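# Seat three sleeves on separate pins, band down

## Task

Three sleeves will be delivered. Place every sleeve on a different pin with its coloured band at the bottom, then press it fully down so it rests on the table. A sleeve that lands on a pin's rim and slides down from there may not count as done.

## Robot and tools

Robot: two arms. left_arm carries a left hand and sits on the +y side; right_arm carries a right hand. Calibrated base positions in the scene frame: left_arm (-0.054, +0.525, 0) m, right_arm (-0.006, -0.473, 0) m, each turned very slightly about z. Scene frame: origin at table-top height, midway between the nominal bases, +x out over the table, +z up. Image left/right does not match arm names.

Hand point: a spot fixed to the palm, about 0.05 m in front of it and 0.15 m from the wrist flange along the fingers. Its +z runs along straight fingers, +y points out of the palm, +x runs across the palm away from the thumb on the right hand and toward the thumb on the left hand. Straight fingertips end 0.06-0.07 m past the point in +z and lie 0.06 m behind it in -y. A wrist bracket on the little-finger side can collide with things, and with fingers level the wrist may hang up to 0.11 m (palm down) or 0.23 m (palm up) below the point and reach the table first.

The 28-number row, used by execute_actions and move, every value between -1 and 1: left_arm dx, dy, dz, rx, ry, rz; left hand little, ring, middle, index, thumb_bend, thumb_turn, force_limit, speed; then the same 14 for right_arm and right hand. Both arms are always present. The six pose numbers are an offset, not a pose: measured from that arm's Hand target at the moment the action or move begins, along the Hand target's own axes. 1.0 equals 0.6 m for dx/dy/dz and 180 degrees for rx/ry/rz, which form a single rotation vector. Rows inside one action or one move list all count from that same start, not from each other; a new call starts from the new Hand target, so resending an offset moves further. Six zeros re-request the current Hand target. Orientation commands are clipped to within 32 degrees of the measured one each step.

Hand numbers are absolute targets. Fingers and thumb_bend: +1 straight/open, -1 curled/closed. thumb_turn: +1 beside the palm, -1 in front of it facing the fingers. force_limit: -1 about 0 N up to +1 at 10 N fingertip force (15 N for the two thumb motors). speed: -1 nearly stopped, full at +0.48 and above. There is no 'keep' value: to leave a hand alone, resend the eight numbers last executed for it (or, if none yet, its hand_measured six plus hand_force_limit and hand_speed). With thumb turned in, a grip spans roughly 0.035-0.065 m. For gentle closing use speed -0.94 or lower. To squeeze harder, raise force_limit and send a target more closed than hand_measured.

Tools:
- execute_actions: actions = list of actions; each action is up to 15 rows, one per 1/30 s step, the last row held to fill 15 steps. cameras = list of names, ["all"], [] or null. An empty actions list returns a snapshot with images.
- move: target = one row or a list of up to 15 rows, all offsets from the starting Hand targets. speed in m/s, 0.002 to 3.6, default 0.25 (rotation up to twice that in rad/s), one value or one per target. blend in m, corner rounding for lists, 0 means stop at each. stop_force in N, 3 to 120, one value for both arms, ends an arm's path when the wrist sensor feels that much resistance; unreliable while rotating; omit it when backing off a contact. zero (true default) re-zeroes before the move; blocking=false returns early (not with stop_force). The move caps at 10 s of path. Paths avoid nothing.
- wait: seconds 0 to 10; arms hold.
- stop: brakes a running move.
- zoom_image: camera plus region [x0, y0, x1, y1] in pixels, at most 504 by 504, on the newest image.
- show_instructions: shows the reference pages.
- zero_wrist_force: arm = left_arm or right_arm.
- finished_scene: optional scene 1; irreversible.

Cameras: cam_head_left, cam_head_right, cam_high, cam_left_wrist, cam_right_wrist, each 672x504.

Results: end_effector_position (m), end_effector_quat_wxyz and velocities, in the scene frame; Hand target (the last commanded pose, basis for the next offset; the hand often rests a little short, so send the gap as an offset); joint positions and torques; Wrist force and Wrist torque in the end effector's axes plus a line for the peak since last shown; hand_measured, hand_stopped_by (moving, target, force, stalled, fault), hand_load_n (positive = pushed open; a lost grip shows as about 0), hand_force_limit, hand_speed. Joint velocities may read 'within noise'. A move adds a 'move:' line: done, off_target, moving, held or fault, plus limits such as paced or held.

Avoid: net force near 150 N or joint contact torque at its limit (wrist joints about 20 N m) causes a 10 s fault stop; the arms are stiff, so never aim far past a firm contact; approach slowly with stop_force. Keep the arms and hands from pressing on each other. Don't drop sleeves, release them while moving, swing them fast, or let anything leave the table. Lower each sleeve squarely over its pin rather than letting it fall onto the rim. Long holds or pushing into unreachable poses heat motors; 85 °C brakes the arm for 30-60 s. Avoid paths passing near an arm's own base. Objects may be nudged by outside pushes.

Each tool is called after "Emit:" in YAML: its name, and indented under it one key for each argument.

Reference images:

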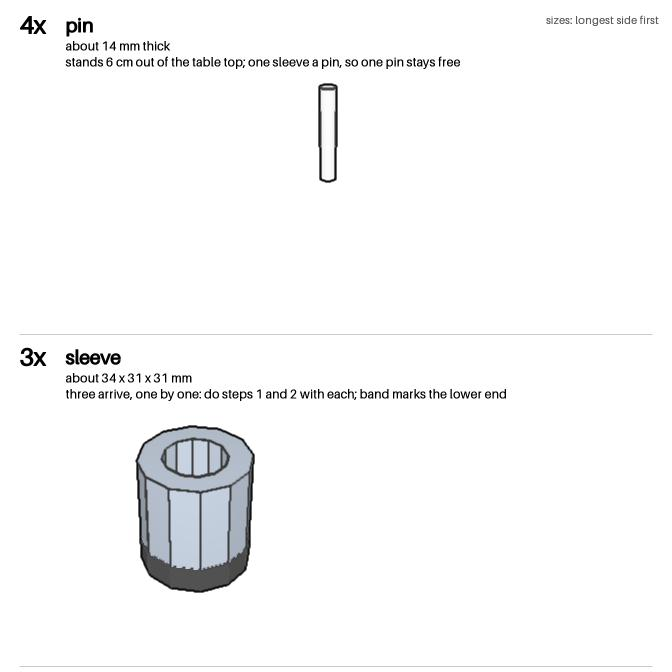

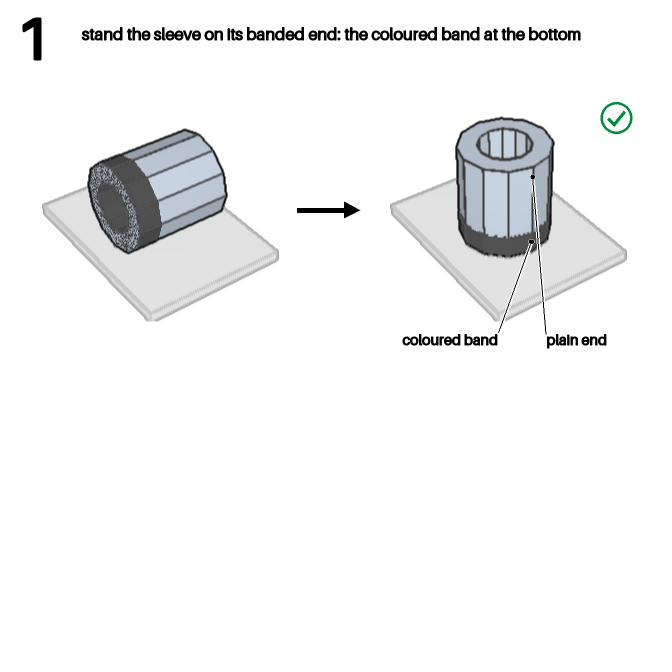

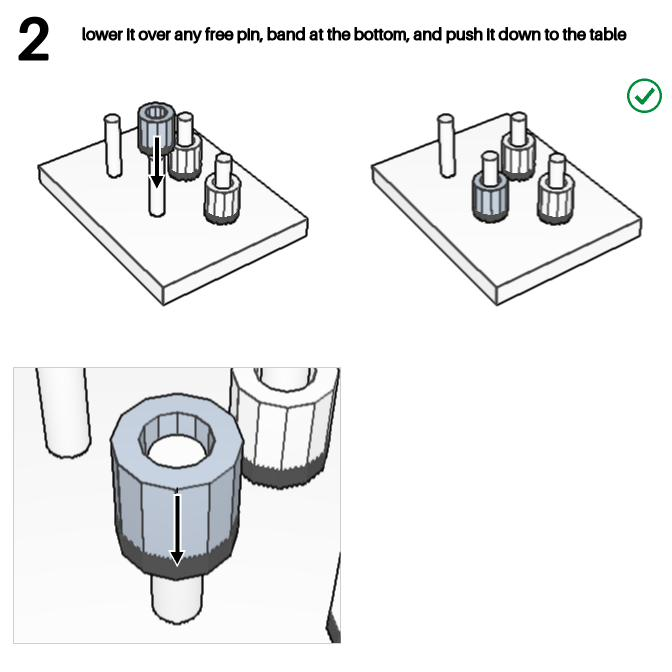

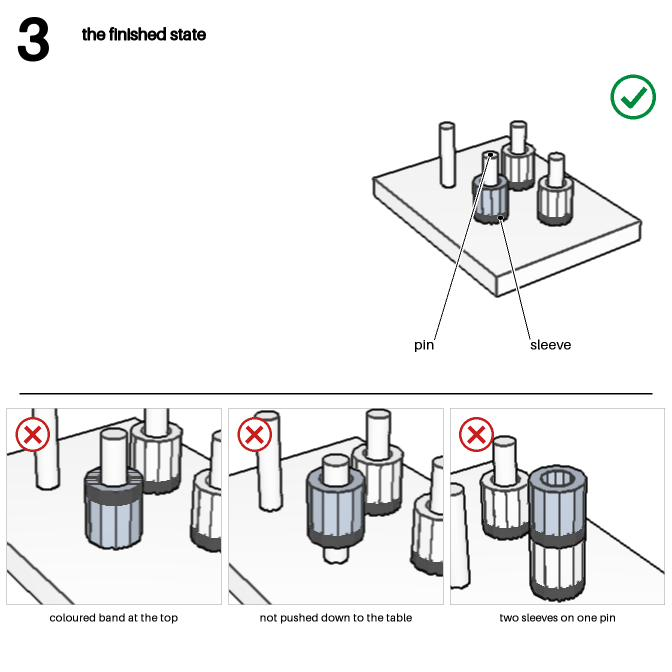

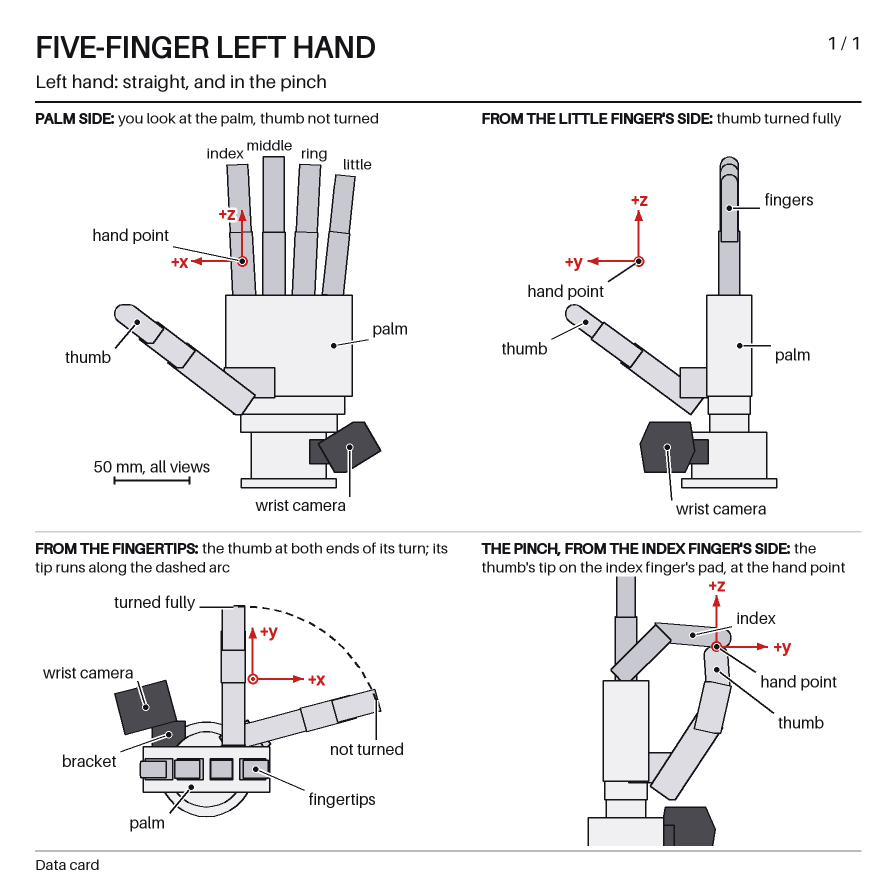

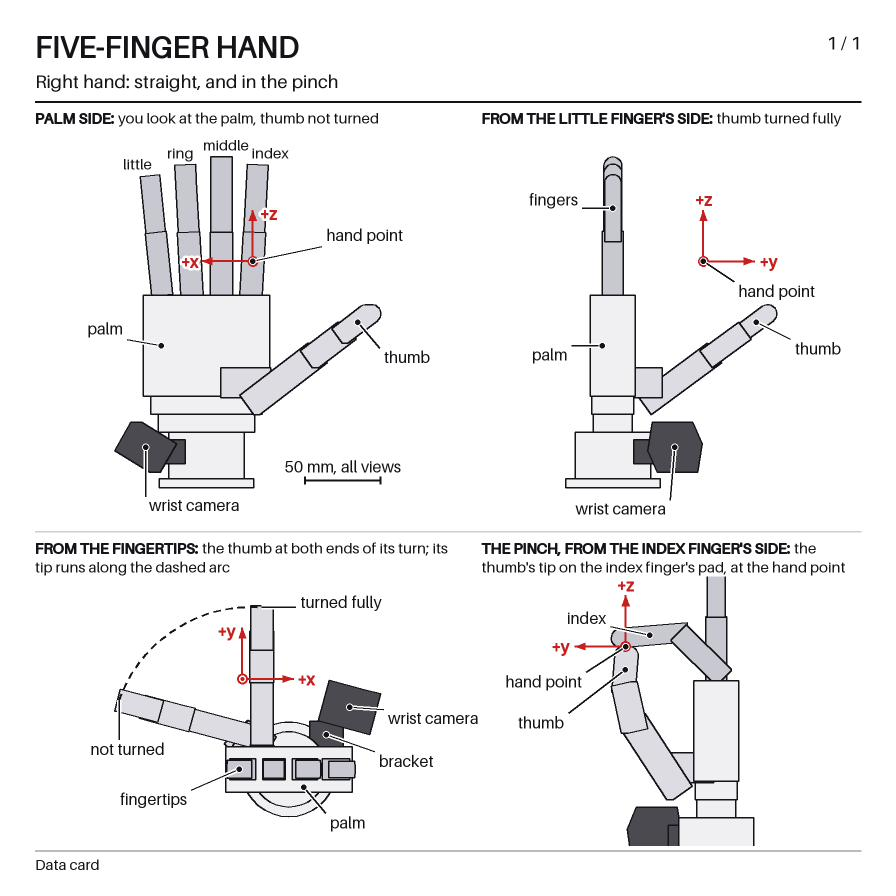

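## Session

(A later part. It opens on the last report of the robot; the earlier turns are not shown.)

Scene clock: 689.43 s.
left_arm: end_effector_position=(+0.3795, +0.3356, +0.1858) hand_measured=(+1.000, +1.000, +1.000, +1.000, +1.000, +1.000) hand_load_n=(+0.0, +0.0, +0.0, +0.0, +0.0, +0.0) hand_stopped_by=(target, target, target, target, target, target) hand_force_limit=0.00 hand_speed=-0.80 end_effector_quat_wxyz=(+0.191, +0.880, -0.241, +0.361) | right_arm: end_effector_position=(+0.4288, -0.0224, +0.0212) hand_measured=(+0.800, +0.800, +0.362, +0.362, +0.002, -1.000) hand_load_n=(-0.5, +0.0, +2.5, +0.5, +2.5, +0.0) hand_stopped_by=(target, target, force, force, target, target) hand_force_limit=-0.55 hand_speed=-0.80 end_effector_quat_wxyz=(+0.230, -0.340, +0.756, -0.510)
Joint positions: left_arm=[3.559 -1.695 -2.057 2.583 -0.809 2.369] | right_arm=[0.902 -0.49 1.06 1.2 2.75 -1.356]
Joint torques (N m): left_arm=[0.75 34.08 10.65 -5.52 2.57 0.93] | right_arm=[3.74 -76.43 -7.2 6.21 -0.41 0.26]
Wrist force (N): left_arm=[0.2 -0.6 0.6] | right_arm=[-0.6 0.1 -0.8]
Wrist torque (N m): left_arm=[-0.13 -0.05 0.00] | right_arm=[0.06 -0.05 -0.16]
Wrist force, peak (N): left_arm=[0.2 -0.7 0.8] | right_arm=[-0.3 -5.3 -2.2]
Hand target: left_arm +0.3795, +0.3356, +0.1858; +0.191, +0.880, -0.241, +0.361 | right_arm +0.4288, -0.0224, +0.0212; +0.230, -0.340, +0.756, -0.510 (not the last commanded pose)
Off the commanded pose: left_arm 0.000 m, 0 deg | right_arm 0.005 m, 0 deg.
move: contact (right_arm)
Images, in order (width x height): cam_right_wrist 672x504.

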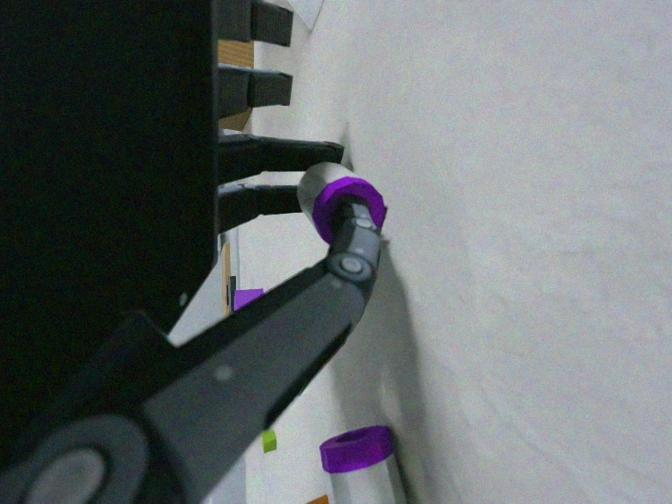

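Emit:
execute_actions:
  actions:
    - [[0,0,0,0,0,0,1,1,1,1,1,1,0,-0.8,0,0,0,0,0,0,0.8,0.8,0.65,0.65,0.0,-1,-0.55,-0.5]]
  cameras: ["cam_right_wrist"]

Emit:
zoom_image:
  camera: "cam_right_wrist"
  region: [220, 80, 472, 332]

Scene clock: 692.30 s.
left_arm: end_effector_position=(+0.3795, +0.3356, +0.1858) hand_measured=(+1.000, +1.000, +1.000, +1.000, +1.000, +1.000) hand_load_n=(+0.0, +0.0, +0.0, +0.0, +0.0, +0.0) hand_stopped_by=(target, target, target, target, target, target) hand_force_limit=0.00 hand_speed=-0.80 end_effector_quat_wxyz=(+0.191, +0.880, -0.241, +0.361) | right_arm: end_effector_position=(+0.4288, -0.0224, +0.0212) hand_measured=(+0.800, +0.800, +0.650, +0.650, +0.000, -1.000) hand_load_n=(+0.0, +0.0, +0.0, +0.0, +0.0, +0.0) hand_stopped_by=(target, target, target, target, target, target) hand_force_limit=-0.55 hand_speed=-0.50 end_effector_quat_wxyz=(+0.230, -0.340, +0.756, -0.510)
Joint positions: left_arm=[3.559 -1.695 -2.057 2.583 -0.809 2.369] | right_arm=[0.902 -0.49 1.06 1.2 2.75 -1.356]
Joint torques (N m): left_arm=[0.41 34.54 10.77 -5.45 2.51 1.05] | right_arm=[1.32 -75.47 -8.03 3.84 0.55 1.17]
Wrist force (N): left_arm=[0.2 -0.3 0.5] | right_arm=[-0.9 -0.1 -0.7]
Wrist torque (N m): left_arm=[-0.08 -0.07 -0.01] | right_arm=[0.04 -0.01 -0.19]
Wrist force, peak (N): left_arm=[0.1 -0.6 0.7] | right_arm=[-0.8 0.0 -0.9]
Hand target: left_arm +0.3795, +0.3356, +0.1858; +0.191, +0.880, -0.241, +0.361 | right_arm +0.4288, -0.0224, +0.0212; +0.230, -0.340, +0.756, -0.510
Off the commanded pose: left_arm 0.000 m, 0 deg | right_arm 0.000 m, 0 deg.
Images, in order (width x height): cam_right_wrist 672x504.

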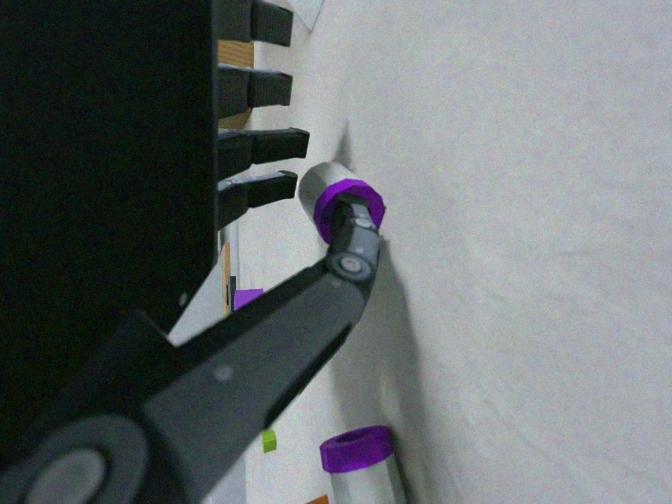

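Scaled by 2.000 from the camera's 672x504 image, which has a finer 960x720 frame.

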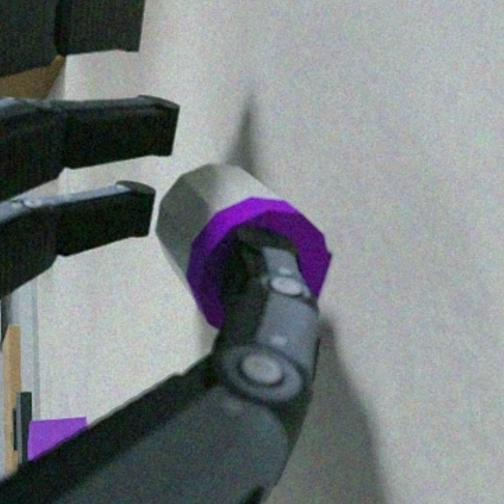

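Emit:
execute_actions:
  actions:
    - [[0,0,0,0,0,0,1,1,1,1,1,1,0,-0.8,0,0,0,0,0,0,0.8,0.8,-0.1,-0.1,0.0,-1,-0.55,-0.8]]
    - [[0,0,0,0,0,0,1,1,1,1,1,1,0,-0.8,0,0,0,0,0,0,0.8,0.8,-0.1,-0.1,0.0,-1,-0.55,-0.8]]
    - [[0,0,0,0,0,0,1,1,1,1,1,1,0,-0.8,0,0,0,0,0,0,0.8,0.8,-0.1,-0.1,0.0,-1,-0.55,-0.8]]

Emit:
move:
  target:
    - [0,0,0,0,0,0,1,1,1,1,1,1,0,-0.8,0,-0.0232,-0.0094,0,0,0,0.8,0.8,-0.1,-0.1,0.0,-1,-0.55,-0.8]
    - [0,0,0,0,0,0,1,1,1,1,1,1,0,-0.8,0.0369,0.0338,-0.1501,0,0,0,0.8,0.8,-0.1,-0.1,0.0,-1,-0.55,-0.8]
  speed: 0.12
  blend: [0.01,0]
  cameras: ["cam_right_wrist", "cam_high"]

Scene clock: 717.17 s.
left_arm: end_effector_position=(+0.3795, +0.3356, +0.1858) hand_measured=(+1.000, +1.000, +1.000, +1.000, +1.000, +1.000) hand_load_n=(+0.0, +0.0, +0.0, +0.0, +0.0, +0.0) hand_stopped_by=(target, target, target, target, target, target) hand_force_limit=0.00 hand_speed=-0.80 end_effector_quat_wxyz=(+0.191, +0.880, -0.241, +0.361) | right_arm: end_effector_position=(+0.4288, -0.0224, +0.0212) hand_measured=(+0.800, +0.800, +0.356, +0.356, +0.000, -1.000) hand_load_n=(+0.0, +0.0, +2.5, +2.5, +2.5, +0.0) hand_stopped_by=(target, target, force, force, target, target) hand_force_limit=-0.55 hand_speed=-0.80 end_effector_quat_wxyz=(+0.230, -0.340, +0.756, -0.510)
Joint positions: left_arm=[3.559 -1.695 -2.057 2.583 -0.809 2.369] | right_arm=[0.902 -0.49 1.06 1.2 2.75 -1.356]
Joint torques (N m): left_arm=[1.94 34.5 11.49 -5.5 2.59 0.85] | right_arm=[-5.03 -62.41 -23.15 1.19 0.51 0.67]
Wrist force (N): left_arm=[0.2 -0.5 0.5] | right_arm=[-0.4 -3.5 -2.3]
Wrist torque (N m): left_arm=[-0.11 -0.07 0.00] | right_arm=[0.06 -0.05 -0.21]
Wrist force, peak (N): left_arm=[0.3 -0.5 0.9] | right_arm=[-0.8 -3.5 -2.5]
Hand target: left_arm +0.3795, +0.3356, +0.1858; +0.191, +0.880, -0.241, +0.361 | right_arm +0.4288, -0.0224, +0.0212; +0.230, -0.340, +0.756, -0.510
Off the commanded pose: left_arm 0.000 m, 0 deg | right_arm 0.000 m, 0 deg.

Scene clock: 717.83 s.
left_arm: end_effector_position=(+0.3795, +0.3356, +0.1858) hand_measured=(+1.000, +1.000, +1.000, +1.000, +1.000, +1.000) hand_load_n=(+0.0, +0.0, +0.0, +0.0, +0.0, +0.0) hand_stopped_by=(target, target, target, target, target, target) hand_force_limit=0.00 hand_speed=-0.80 end_effector_quat_wxyz=(+0.191, +0.880, -0.241, +0.361) | right_arm: end_effector_position=(+0.4123, -0.0136, +0.0366) hand_measured=(+0.800, +0.800, +0.356, +0.356, +0.000, -1.000) hand_load_n=(+0.0, +0.0, +2.0, +2.0, +3.5, +0.0) hand_stopped_by=(target, target, force, force, target, target) hand_force_limit=-0.55 hand_speed=-0.80 end_effector_quat_wxyz=(+0.230, -0.341, +0.756, -0.510)
Joint positions: left_arm=[3.559 -1.695 -2.057 2.583 -0.809 2.369] | right_arm=[0.933 -0.504 1.063 1.277 2.743 -1.284]
Joint torques (N m): left_arm=[0.94 34.62 10.37 -5.59 2.8 0.94] | right_arm=[-2.81 -69.05 -19.59 0.93 4.31 -0.68]
Wrist force (N): left_arm=[0.1 -0.5 0.6] | right_arm=[-0.9 0.3 -0.8]
Wrist torque (N m): left_arm=[-0.12 -0.05 0.00] | right_arm=[0.08 0.01 -0.17]
Wrist force, peak (N): left_arm=[0.1 -0.7 0.6] | right_arm=[0.4 3.5 -5.9]
Hand target: left_arm +0.3795, +0.3356, +0.1858; +0.191, +0.880, -0.241, +0.361 | right_arm +0.4123, -0.0136, +0.0367; +0.230, -0.341, +0.756, -0.510 (not the last commanded pose)
Off the commanded pose: left_arm 0.000 m, 0 deg | right_arm 0.075 m, 0 deg.
move: held (right_arm; a check stopped the path); path passed 1 of 2 targets; blend cut to 0.0075 m at target 1; limits=held
pose unreachable (right arm): on one or more control steps of this call, first in action 0 (counted from 0), this arm could not follow its commanded pose, so it was not sent that pose on those steps. It may still have moved: this result reports where it is.
cause: moving toward the commanded pose would bring two parts of the arm too close to each other (joints 4 (wrist 1) to 6 (wrist 3) lie between them).
Images, in order (width x height): cam_high 672x504, cam_right_wrist 672x504.

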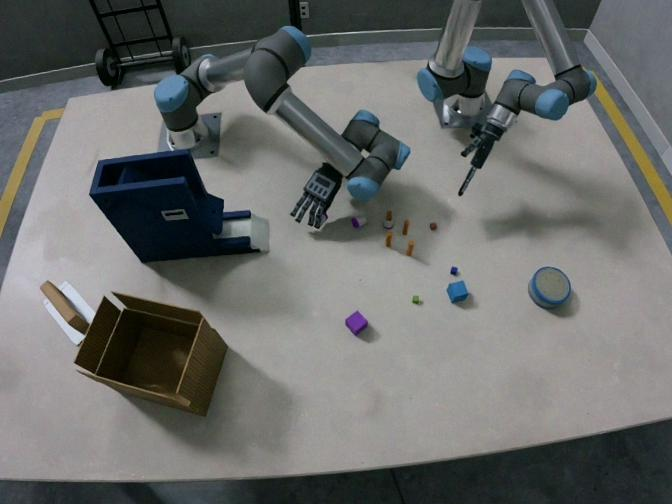

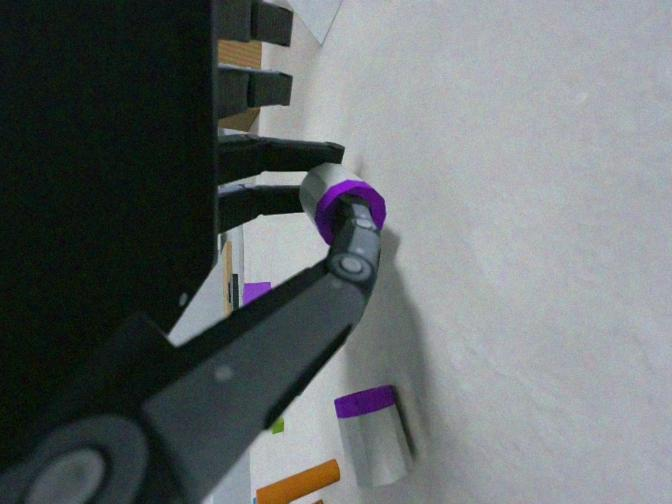

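Emit:
move:
  target:
    - [0,0,0,0,0,0,1,1,1,1,1,1,0,-0.8,0,-0.0773,-0.0312,0,-0.1,-0.04,0.8,0.8,-0.1,-0.1,0.0,-1,-0.55,-0.8]
    - [0,0,0,0,0,0,1,1,1,1,1,1,0,-0.8,-0.0755,-0.074,-0.0393,0,-0.4225,-0.1705,0.8,0.8,-0.1,-0.1,0.0,-1,-0.55,-0.8]
  speed: 0.25
  blend: [0.02,0]
  cameras: ["cam_right_wrist", "cam_high"]

Scene clock: 736.33 s.
left_arm: end_effector_position=(+0.3795, +0.3356, +0.1858) hand_measured=(+1.000, +1.000, +1.000, +1.000, +1.000, +1.000) hand_load_n=(+0.0, +0.0, +0.0, +0.0, +0.0, +0.0) hand_stopped_by=(target, target, target, target, target, target) hand_force_limit=0.00 hand_speed=-0.80 end_effector_quat_wxyz=(+0.191, +0.880, -0.241, +0.361) | right_arm: end_effector_position=(+0.4383, +0.0238, +0.0867) hand_measured=(+0.800, +0.800, +0.356, +0.356, +0.000, -1.000) hand_load_n=(+0.0, +0.0, +1.5, +2.0, +3.5, +0.0) hand_stopped_by=(target, target, force, force, target, target) hand_force_limit=-0.55 hand_speed=-0.80 end_effector_quat_wxyz=(-0.508, +0.753, -0.346, +0.234)
Joint positions: left_arm=[3.559 -1.695 -2.057 2.583 -0.809 2.369] | right_arm=[0.511 -1.198 1.825 -0.239 1.411 -3.206]
Joint torques (N m): left_arm=[2 34.36 11.28 -5.52 2.63 0.87] | right_arm=[-2.04 -52.92 -10.59 -2.84 -1.5 -1.17]
Wrist force (N): left_arm=[0.1 -0.6 0.6] | right_arm=[-0.4 0.4 -1.2]
Wrist torque (N m): left_arm=[-0.13 -0.06 0.00] | right_arm=[0.16 -0.08 0.00]
Wrist force, peak (N): left_arm=[0.1 -0.5 0.9] | right_arm=[-0.3 1.5 -1.7]
Hand target: left_arm +0.3795, +0.3356, +0.1858; +0.191, +0.880, -0.241, +0.361 | right_arm +0.4383, +0.0238, +0.0868; -0.508, +0.753, -0.346, +0.234
Off the commanded pose: left_arm 0.000 m, 0 deg | right_arm 0.000 m, 0 deg.
move: done
Images, in order (width x height): cam_high 672x504, cam_right_wrist 672x504.

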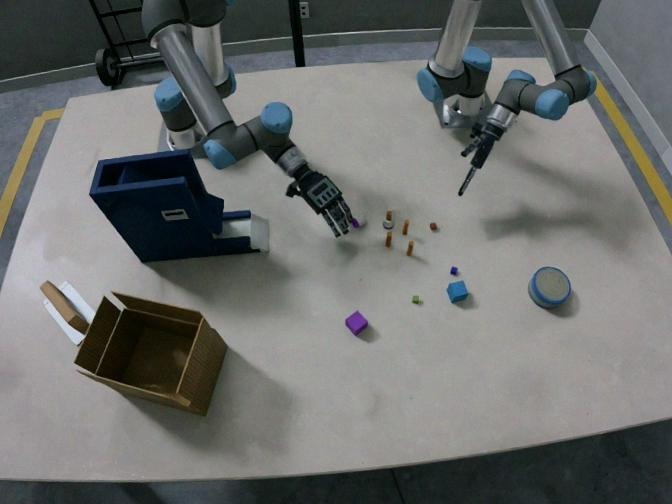

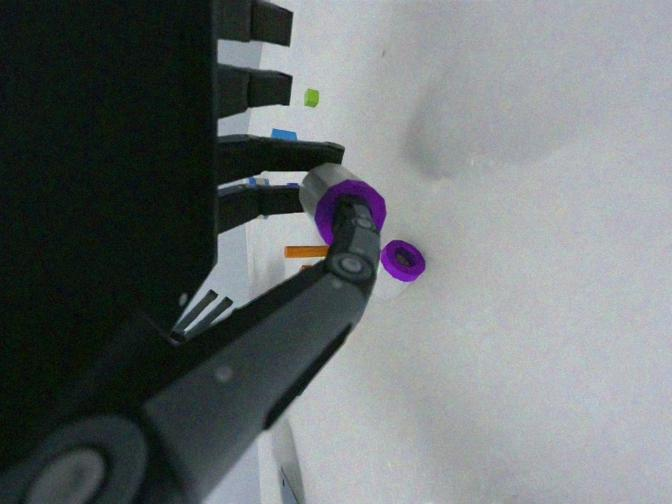

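Emit:
move:
  target: [0,0,0,0,0,0,1,1,1,1,1,1,0,-0.8,0,0.1082,0.0436,0,0,0,0.8,0.8,-0.1,-0.1,0.0,-1,-0.55,-0.8]
  speed: 0.04
  stop_force: 3

Emit:
execute_actions:
  actions:
    - [[0,0,0,0,0,0,1,1,1,1,1,1,0,-0.8,0,0,0,0,0,0,0.8,0.8,0.65,0.65,0.0,-1,-0.55,-0.5]]
  cameras: ["cam_right_wrist", "cam_high"]

Emit:
zoom_image:
  camera: "cam_right_wrist"
  region: [220, 80, 472, 332]

Scene clock: 745.97 s.
left_arm: end_effector_position=(+0.3795, +0.3356, +0.1858) hand_measured=(+1.000, +1.000, +1.000, +1.000, +1.000, +1.000) hand_load_n=(+0.0, +0.0, +0.0, -0.5, +0.0, +0.0) hand_stopped_by=(target, target, target, target, target, target) hand_force_limit=0.00 hand_speed=-0.80 end_effector_quat_wxyz=(+0.191, +0.880, -0.241, +0.361) | right_arm: end_effector_position=(+0.4383, +0.0238, +0.0207) hand_measured=(+0.800, +0.800, +0.356, +0.356, +0.002, -1.000) hand_load_n=(+0.0, +0.0, +2.5, +1.0, +3.5, +0.0) hand_stopped_by=(target, target, force, force, target, target) hand_force_limit=-0.55 hand_speed=-0.80 end_effector_quat_wxyz=(-0.508, +0.753, -0.346, +0.234)
Joint positions: left_arm=[3.559 -1.695 -2.057 2.583 -0.809 2.369] | right_arm=[0.511 -1.093 1.88 -0.399 1.411 -3.206]
Joint torques (N m): left_arm=[1.43 34.13 11.05 -5.43 2.65 0.82] | right_arm=[0.09 -31.5 -26.93 -2.97 0.13 -0.02]
Wrist force (N): left_arm=[0.0 -0.4 0.5] | right_arm=[-0.6 0.4 -1.0]
Wrist torque (N m): left_arm=[-0.09 -0.03 -0.02] | right_arm=[0.16 -0.06 0.01]
Wrist force, peak (N): left_arm=[0.0 -0.7 0.7] | right_arm=[-0.5 -3.4 -2.2]
Hand target: left_arm +0.3795, +0.3356, +0.1858; +0.191, +0.880, -0.241, +0.361 | right_arm +0.4383, +0.0238, +0.0206; -0.508, +0.753, -0.346, +0.234 (not the last commanded pose)
Off the commanded pose: left_arm 0.000 m, 0 deg | right_arm 0.004 m, 0 deg.
move: contact (right_arm)

Scene clock: 746.67 s.
left_arm: end_effector_position=(+0.3795, +0.3356, +0.1858) hand_measured=(+1.000, +1.000, +1.000, +1.000, +1.000, +1.000) hand_load_n=(+0.0, +0.0, +0.0, +0.0, +0.0, +0.0) hand_stopped_by=(target, target, target, target, target, target) hand_force_limit=0.00 hand_speed=-0.80 end_effector_quat_wxyz=(+0.191, +0.880, -0.241, +0.361) | right_arm: end_effector_position=(+0.4383, +0.0238, +0.0206) hand_measured=(+0.800, +0.800, +0.650, +0.650, +0.000, -1.000) hand_load_n=(-0.5, +0.0, +0.0, +0.0, +0.0, +0.0) hand_stopped_by=(target, target, target, target, target, target) hand_force_limit=-0.55 hand_speed=-0.50 end_effector_quat_wxyz=(-0.508, +0.753, -0.346, +0.234)
Joint positions: left_arm=[3.559 -1.695 -2.057 2.583 -0.809 2.369] | right_arm=[0.511 -1.093 1.88 -0.399 1.411 -3.206]
Joint torques (N m): left_arm=[1.21 33.64 11.03 -5.49 2.64 0.87] | right_arm=[0 -31.26 -24.33 -1.75 0.17 -0.07]
Wrist force (N): left_arm=[0.2 -0.2 0.5] | right_arm=[-0.7 0.5 -0.9]
Wrist torque (N m): left_arm=[-0.07 -0.07 -0.01] | right_arm=[0.18 -0.05 0.02]
Wrist force, peak (N): left_arm=[0.2 -0.6 0.6] | right_arm=[-0.9 0.5 -1.3]
Hand target: left_arm +0.3795, +0.3356, +0.1858; +0.191, +0.880, -0.241, +0.361 | right_arm +0.4383, +0.0238, +0.0206; -0.508, +0.753, -0.346, +0.234
Off the commanded pose: left_arm 0.000 m, 0 deg | right_arm 0.000 m, 0 deg.
Images, in order (width x height): cam_high 672x504, cam_right_wrist 672x504.

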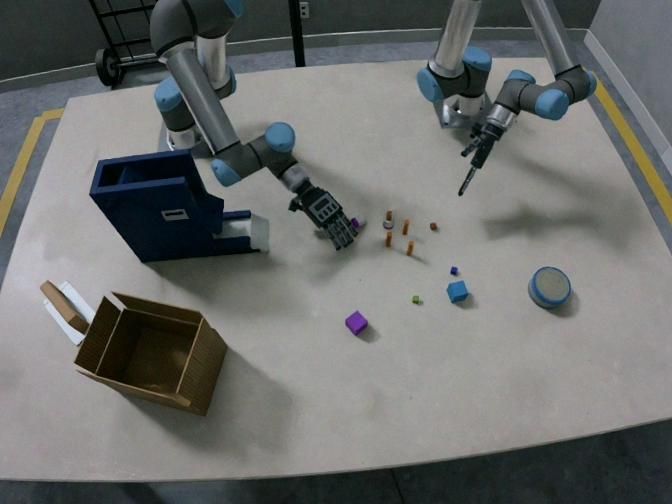

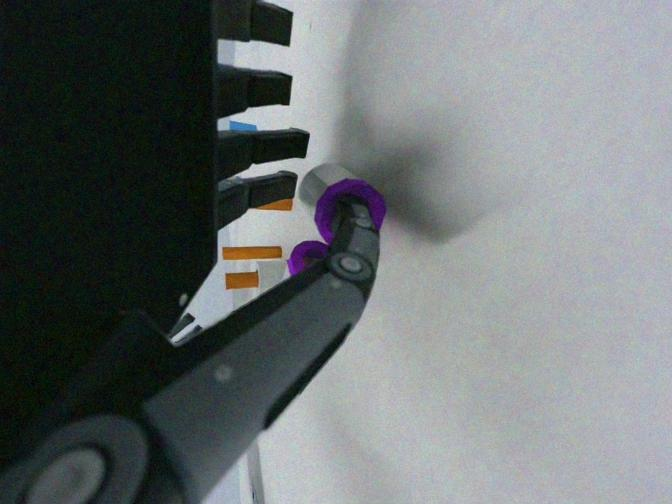

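Scaled by 2.000 from the camera's 672x504 image, which has a finer 960x720 frame.

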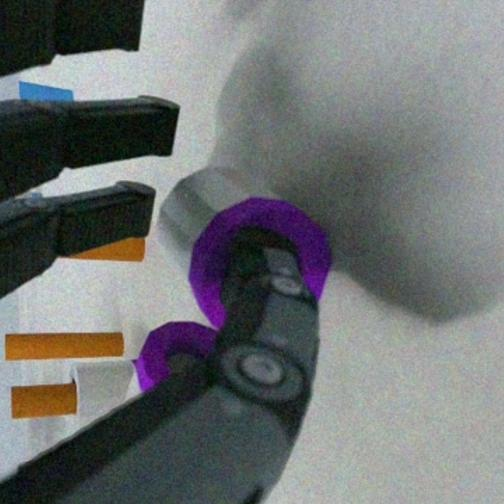

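Emit:
move:
  target:
    - [0,0,0,0,0,0,1,1,1,1,1,1,0,-0.8,0,0.0094,-0.0232,0,0,0,0.8,0.8,0.65,0.65,0.0,-1,-0.55,-0.5]
    - [0,0,0,0,0,0,1,1,1,1,1,1,0,-0.8,0,-0.1451,-0.0854,0,0,0,0.8,0.8,0.65,0.65,0.0,-1,-0.55,-0.5]
  speed: [0.05,0.2]
  blend: [0.003,0]
  cameras: ["cam_right_wrist"]

Scene clock: 764.17 s.
left_arm: end_effector_position=(+0.3795, +0.3356, +0.1858) hand_measured=(+1.000, +1.000, +1.000, +1.000, +1.000, +1.000) hand_load_n=(+0.0, +0.0, +0.0, +0.0, +0.0, +0.0) hand_stopped_by=(target, target, target, target, target, target) hand_force_limit=0.00 hand_speed=-0.80 end_effector_quat_wxyz=(+0.191, +0.880, -0.241, +0.361) | right_arm: end_effector_position=(+0.4270, +0.0141, +0.1205) hand_measured=(+0.800, +0.800, +0.650, +0.650, +0.000, -1.000) hand_load_n=(+0.0, -0.5, +0.0, +0.0, +0.0, +0.0) hand_stopped_by=(target, target, target, target, target, target) hand_force_limit=-0.55 hand_speed=-0.50 end_effector_quat_wxyz=(-0.509, +0.753, -0.346, +0.234)
Joint positions: left_arm=[3.559 -1.695 -2.057 2.583 -0.809 2.369] | right_arm=[0.505 -1.276 1.832 -0.168 1.406 -3.209]
Joint torques (N m): left_arm=[2.59 33.99 10.64 -5.56 2.69 0.98] | right_arm=[-6.25 -39.31 -18.15 1.29 -1.82 -1.62]
Wrist force (N): left_arm=[0.2 -0.5 0.7] | right_arm=[-0.8 0.2 -1.1]
Wrist torque (N m): left_arm=[-0.13 -0.06 0.00] | right_arm=[0.16 -0.01 -0.03]
Wrist force, peak (N): left_arm=[0.3 -0.5 0.8] | right_arm=[-0.9 -1.5 -1.7]
Hand target: left_arm +0.3795, +0.3356, +0.1858; +0.191, +0.880, -0.241, +0.361 | right_arm +0.4269, +0.0140, +0.1205; -0.508, +0.753, -0.346, +0.234
Off the commanded pose: left_arm 0.000 m, 0 deg | right_arm 0.000 m, 0 deg.
move: done
Images, in order (width x height): cam_right_wrist 672x504.

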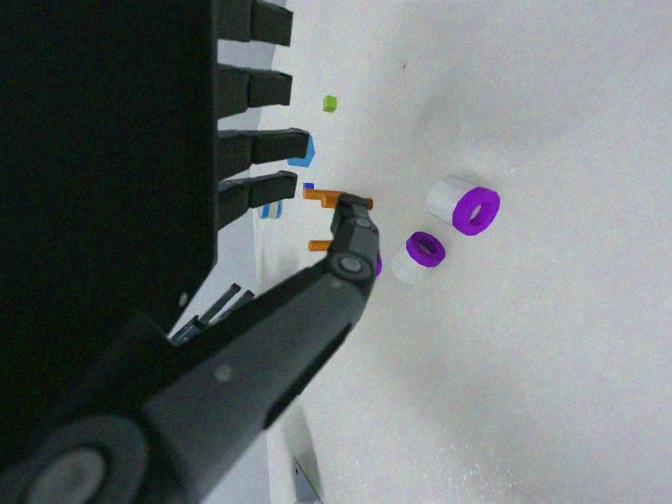

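Emit:
move:
  target:
    - [0.0832,0.1497,0.0922,0.13,-0.03,0.096,0.8,0.8,0.6,0.6,0.0,-1,-0.5,0.0,0.0003,-0.3708,-0.1494,0,0,0,0.8,0.8,0.65,0.65,0.0,-1,-0.55,-0.5]
    - [0.1417,0.3443,0.3035,0.329,-0.0771,0.2393,0.8,0.8,0.6,0.6,0.0,-1,-0.5,0.0,0.3249,-0.3265,-0.2587,0,0,0,0.8,0.8,0.65,0.65,0.0,-1,-0.55,-0.5]
  speed: 0.25
  blend: [0.04,0]
  cameras: ["all"]

Scene clock: 772.37 s.
left_arm: end_effector_position=(+0.4154, +0.0508, +0.1600) hand_measured=(+0.800, +0.800, +0.600, +0.600, +0.000, -1.000) hand_load_n=(+0.0, +0.0, +0.0, +0.0, +0.0, +0.0) hand_stopped_by=(target, target, target, target, target, target) hand_force_limit=-0.50 hand_speed=0.00 end_effector_quat_wxyz=(-0.425, +0.749, -0.348, +0.371) | right_arm: end_effector_position=(+0.5001, -0.1800, +0.3602) hand_measured=(+0.800, +0.800, +0.650, +0.650, +0.000, -1.000) hand_load_n=(+0.0, +0.0, +0.0, +0.0, +0.0, +0.0) hand_stopped_by=(target, target, target, target, target, target) hand_force_limit=-0.55 hand_speed=-0.50 end_effector_quat_wxyz=(-0.508, +0.753, -0.346, +0.234)
Joint positions: left_arm=[2.248 -2.278 -1.208 2.512 -2.686 1.935] | right_arm=[-0.027 -1.52 1.493 0.515 0.922 -3.452]
Joint torques (N m): left_arm=[6.13 55.67 29.05 0.23 -3.75 1.02] | right_arm=[-5.64 -28.58 -34.32 -1.72 -0.16 -0.09]
Wrist force (N): left_arm=[0.2 1.0 -0.3] | right_arm=[-0.7 0.0 -0.8]
Wrist torque (N m): left_arm=[0.15 -0.14 -0.10] | right_arm=[0.13 -0.04 -0.04]
Wrist force, peak (N): left_arm=[1.2 2.0 -0.5] | right_arm=[-0.6 2.0 -0.2]
Hand target: left_arm +0.4154, +0.0508, +0.1601; -0.425, +0.749, -0.347, +0.371 | right_arm +0.5001, -0.1801, +0.3602; -0.508, +0.753, -0.346, +0.234
Off the commanded pose: left_arm 0.000 m, 0 deg | right_arm 0.000 m, 0 deg.
move: done

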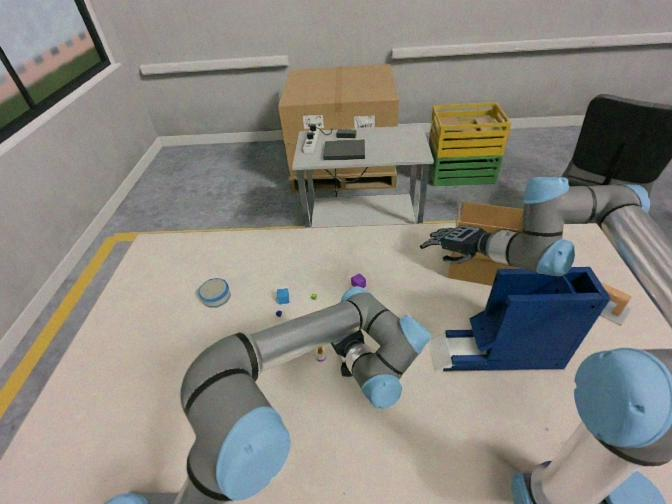

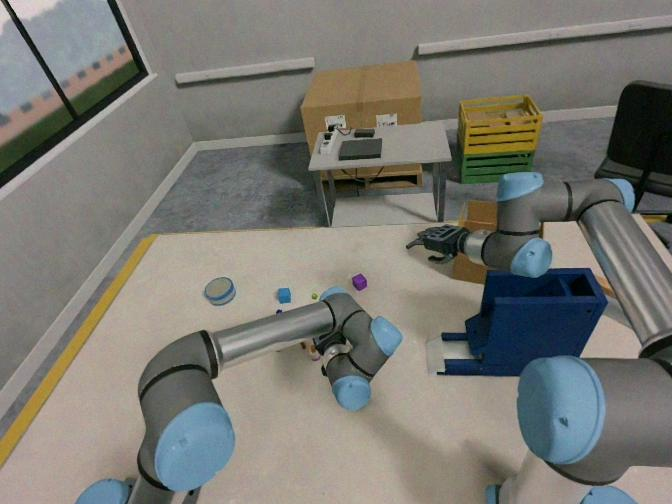

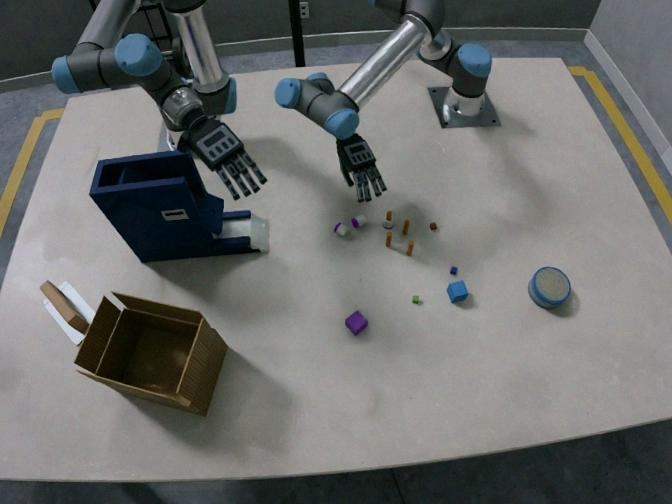

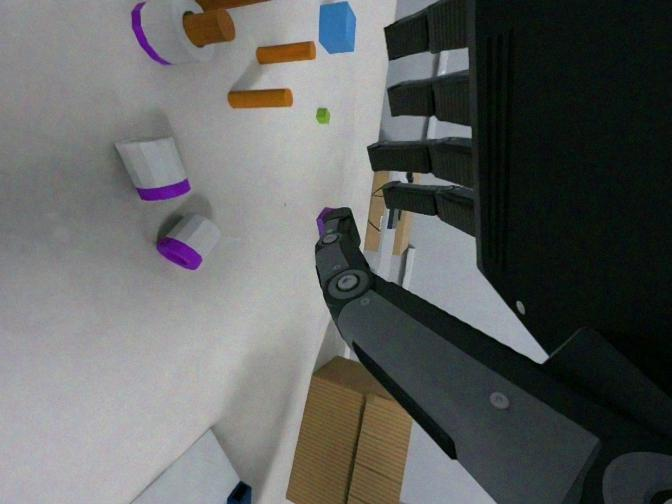

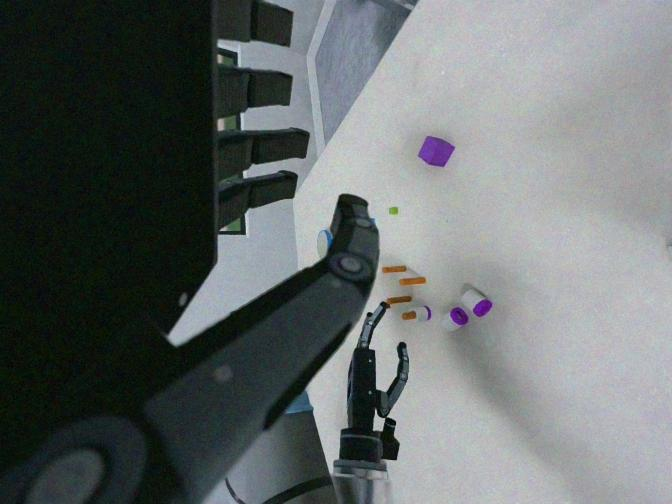

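Emit:
zoom_image:
  camera: "cam_left_wrist"
  region: [80, 80, 260, 290]

Scaled by 2.400 from the camera's 672x504 image, which has a finer 960x720 frame.

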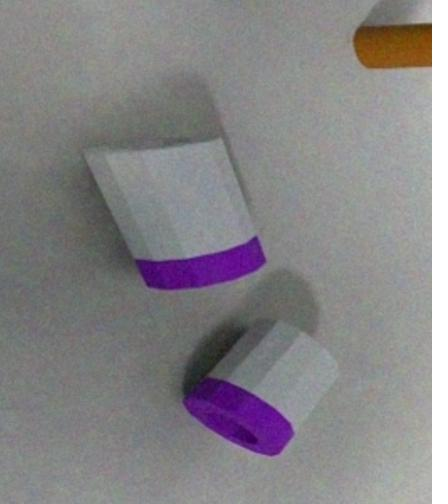

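Emit:
move:
  target: [-0.0207,0.0927,0.0322,0,0,0,0.8,0.8,0.6,0.6,0.0,-1,-0.5,0.0,0,0,0,0,0,0,0.8,0.8,0.65,0.65,0.0,-1,-0.55,-0.5]
  speed: 0.12
  cameras: ["cam_left_wrist"]

Emit:
zoom_image:
  camera: "cam_left_wrist"
  region: [180, 80, 480, 332]

Scene clock: 785.73 s.
left_arm: end_effector_position=(+0.4144, +0.0464, +0.1001) hand_measured=(+0.800, +0.800, +0.600, +0.600, +0.000, -1.000) hand_load_n=(+0.0, +0.0, +0.0, +0.0, +0.0, +0.0) hand_stopped_by=(target, target, target, target, target, target) hand_force_limit=-0.50 hand_speed=0.00 end_effector_quat_wxyz=(-0.425, +0.749, -0.347, +0.371) | right_arm: end_effector_position=(+0.5001, -0.1801, +0.3602) hand_measured=(+0.800, +0.800, +0.650, +0.650, +0.000, -1.000) hand_load_n=(+0.0, +0.0, +0.0, +0.0, +0.0, +0.0) hand_stopped_by=(target, target, target, target, target, target) hand_force_limit=-0.55 hand_speed=-0.50 end_effector_quat_wxyz=(-0.508, +0.753, -0.346, +0.234)
Joint positions: left_arm=[2.242 -2.347 -1.253 2.615 -2.69 1.923] | right_arm=[-0.027 -1.52 1.493 0.515 0.921 -3.452]
Joint torques (N m): left_arm=[-0.69 67.96 29.88 -6.2 -3.32 0.97] | right_arm=[-5.92 -42.13 -32.81 -1.18 -1.59 -0.88]
Wrist force (N): left_arm=[0.4 0.6 -0.3] | right_arm=[-1.0 -0.2 -0.9]
Wrist torque (N m): left_arm=[0.10 -0.18 -0.07] | right_arm=[0.11 0.00 -0.07]
Wrist force, peak (N): left_arm=[0.1 2.0 0.3] | right_arm=[-0.9 -0.1 -1.1]
Hand target: left_arm +0.4144, +0.0464, +0.1000; -0.425, +0.749, -0.347, +0.371 | right_arm +0.5001, -0.1801, +0.3602; -0.508, +0.753, -0.346, +0.234
Off the commanded pose: left_arm 0.000 m, 0 deg | right_arm 0.000 m, 0 deg.
move: done
Images, in order (width x height): cam_left_wrist 672x504.

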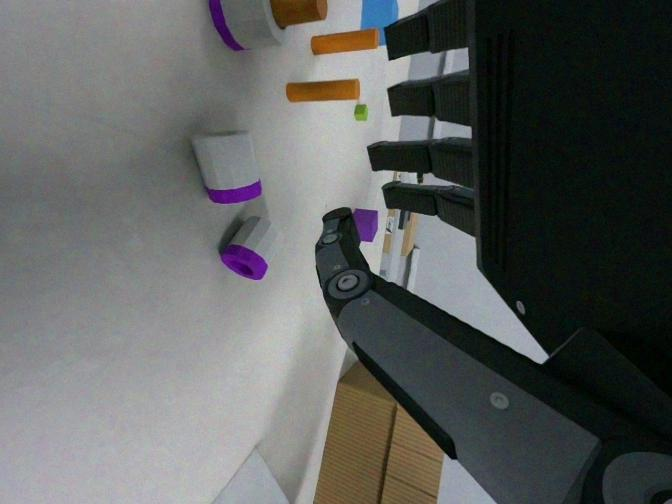

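Scaled by 1.680 from the camera's 672x504 image, which has a finer 960x720 frame.

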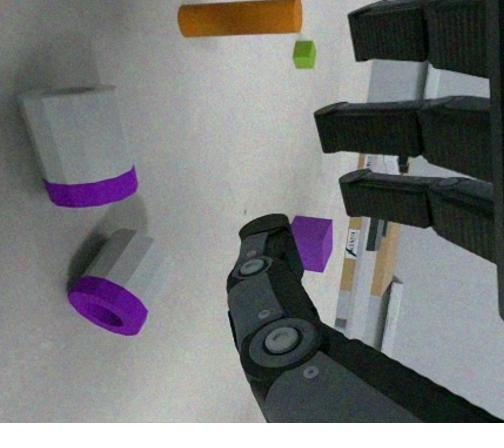

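Emit:
move:
  target: [-0.0278,0.0572,0.0133,0,0,0,0.8,0.8,0.6,0.6,0.0,-1,-0.5,0.0,0,0,0,0,0,0,0.8,0.8,0.65,0.65,0.0,-1,-0.55,-0.5]
  speed: 0.08
  cameras: ["cam_left_wrist"]

Emit:
zoom_image:
  camera: "cam_left_wrist"
  region: [230, 80, 482, 332]

Scene clock: 795.40 s.
left_arm: end_effector_position=(+0.4060, +0.0497, +0.0621) hand_measured=(+0.800, +0.800, +0.600, +0.600, +0.000, -1.000) hand_load_n=(+0.0, +0.0, +0.0, +0.0, +0.0, +0.0) hand_stopped_by=(target, target, target, target, target, target) hand_force_limit=-0.50 hand_speed=0.00 end_effector_quat_wxyz=(-0.425, +0.749, -0.347, +0.371) | right_arm: end_effector_position=(+0.5001, -0.1801, +0.3602) hand_measured=(+0.800, +0.800, +0.650, +0.650, +0.000, -1.000) hand_load_n=(+0.0, +0.0, +0.0, +0.0, +0.5, +0.0) hand_stopped_by=(target, target, target, target, target, target) hand_force_limit=-0.55 hand_speed=-0.50 end_effector_quat_wxyz=(-0.508, +0.753, -0.346, +0.234)
Joint positions: left_arm=[2.234 -2.38 -1.304 2.686 -2.694 1.908] | right_arm=[-0.027 -1.52 1.493 0.515 0.921 -3.452]
Joint torques (N m): left_arm=[2.93 71.01 28.25 -6.12 -2.89 0.91] | right_arm=[0.24 -41.73 -25.01 -1.86 1.45 1.23]
Wrist force (N): left_arm=[0.4 0.6 -0.3] | right_arm=[-0.8 0.1 -0.8]
Wrist torque (N m): left_arm=[0.09 -0.19 -0.10] | right_arm=[0.14 -0.03 -0.05]
Wrist force, peak (N): left_arm=[0.0 1.7 0.0] | right_arm=[-1.0 0.0 -1.1]
Hand target: left_arm +0.4061, +0.0498, +0.0621; -0.425, +0.749, -0.347, +0.371 | right_arm +0.5001, -0.1801, +0.3602; -0.508, +0.753, -0.346, +0.234
Off the commanded pose: left_arm 0.000 m, 0 deg | right_arm 0.000 m, 0 deg.
move: done
Images, in order (width x height): cam_left_wrist 672x504.

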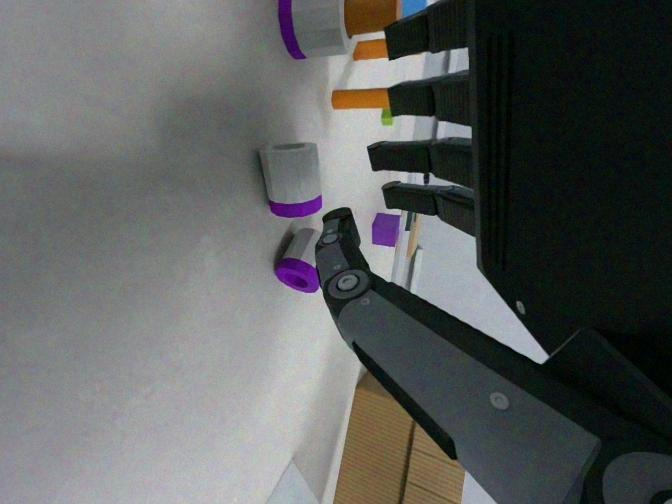

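Scaled by 2.000 from the camera's 672x504 image, which has a finer 960x720 frame.

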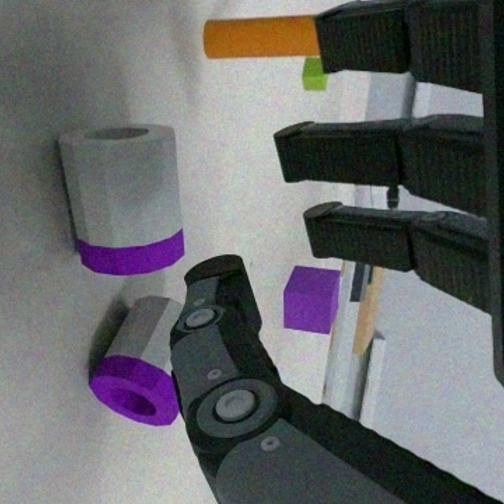

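Emit:
move:
  target: [-0.012,0.0378,0.0243,0,0,0,0.8,0.8,0.6,0.6,0.0,-1,-0.5,0.0,0,0,0,0,0,0,0.8,0.8,0.65,0.65,0.0,-1,-0.55,-0.5]
  speed: 0.04
  stop_force: 4
  cameras: ["cam_left_wrist"]

Emit:
zoom_image:
  camera: "cam_left_wrist"
  region: [230, 80, 482, 332]

Scene clock: 801.73 s.
left_arm: end_effector_position=(+0.4104, +0.0523, +0.0346) hand_measured=(+0.800, +0.800, +0.600, +0.600, +0.000, -1.000) hand_load_n=(+0.0, +0.0, +0.0, +0.0, +0.0, +0.5) hand_stopped_by=(target, target, target, target, target, target) hand_force_limit=-0.50 hand_speed=0.00 end_effector_quat_wxyz=(-0.425, +0.749, -0.347, +0.371) | right_arm: end_effector_position=(+0.5001, -0.1801, +0.3602) hand_measured=(+0.800, +0.800, +0.650, +0.650, +0.000, -1.000) hand_load_n=(+0.0, -0.5, +0.0, +0.0, +0.0, +0.0) hand_stopped_by=(target, target, target, target, target, target) hand_force_limit=-0.55 hand_speed=-0.50 end_effector_quat_wxyz=(-0.508, +0.753, -0.346, +0.234)
Joint positions: left_arm=[2.243 -2.412 -1.322 2.751 -2.689 1.925] | right_arm=[-0.027 -1.52 1.493 0.515 0.921 -3.452]
Joint torques (N m): left_arm=[-12.05 71.27 28.05 -6.15 -4 -1] | right_arm=[4.18 -41.66 -21.22 -1.75 1.5 1.15]
Wrist force (N): left_arm=[0.3 0.9 -0.1] | right_arm=[-1.0 -0.1 -0.7]
Wrist torque (N m): left_arm=[0.11 -0.15 -0.20] | right_arm=[0.11 -0.01 -0.06]
Wrist force, peak (N): left_arm=[0.3 1.2 0.0] | right_arm=[-1.1 -0.2 -0.9]
Hand target: left_arm +0.4104, +0.0523, +0.0346; -0.425, +0.749, -0.347, +0.371 | right_arm +0.5001, -0.1801, +0.3602; -0.508, +0.753, -0.346, +0.234
Off the commanded pose: left_arm 0.000 m, 0 deg | right_arm 0.000 m, 0 deg.
move: done
Images, in order (width x height): cam_left_wrist 672x504.

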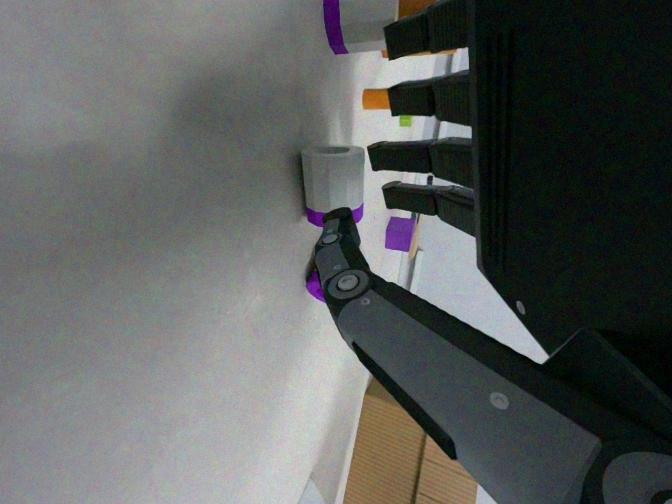

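Scaled by 2.000 from the camera's 672x504 image, which has a finer 960x720 frame.

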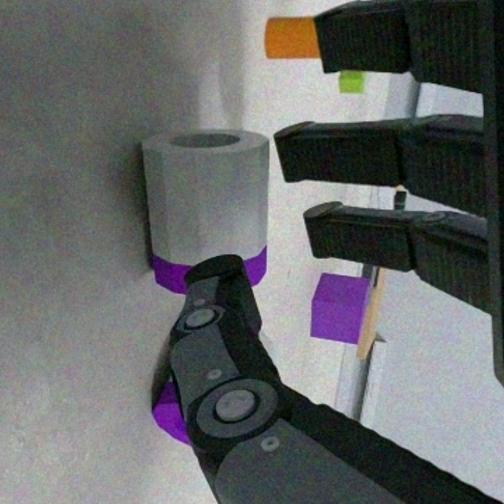

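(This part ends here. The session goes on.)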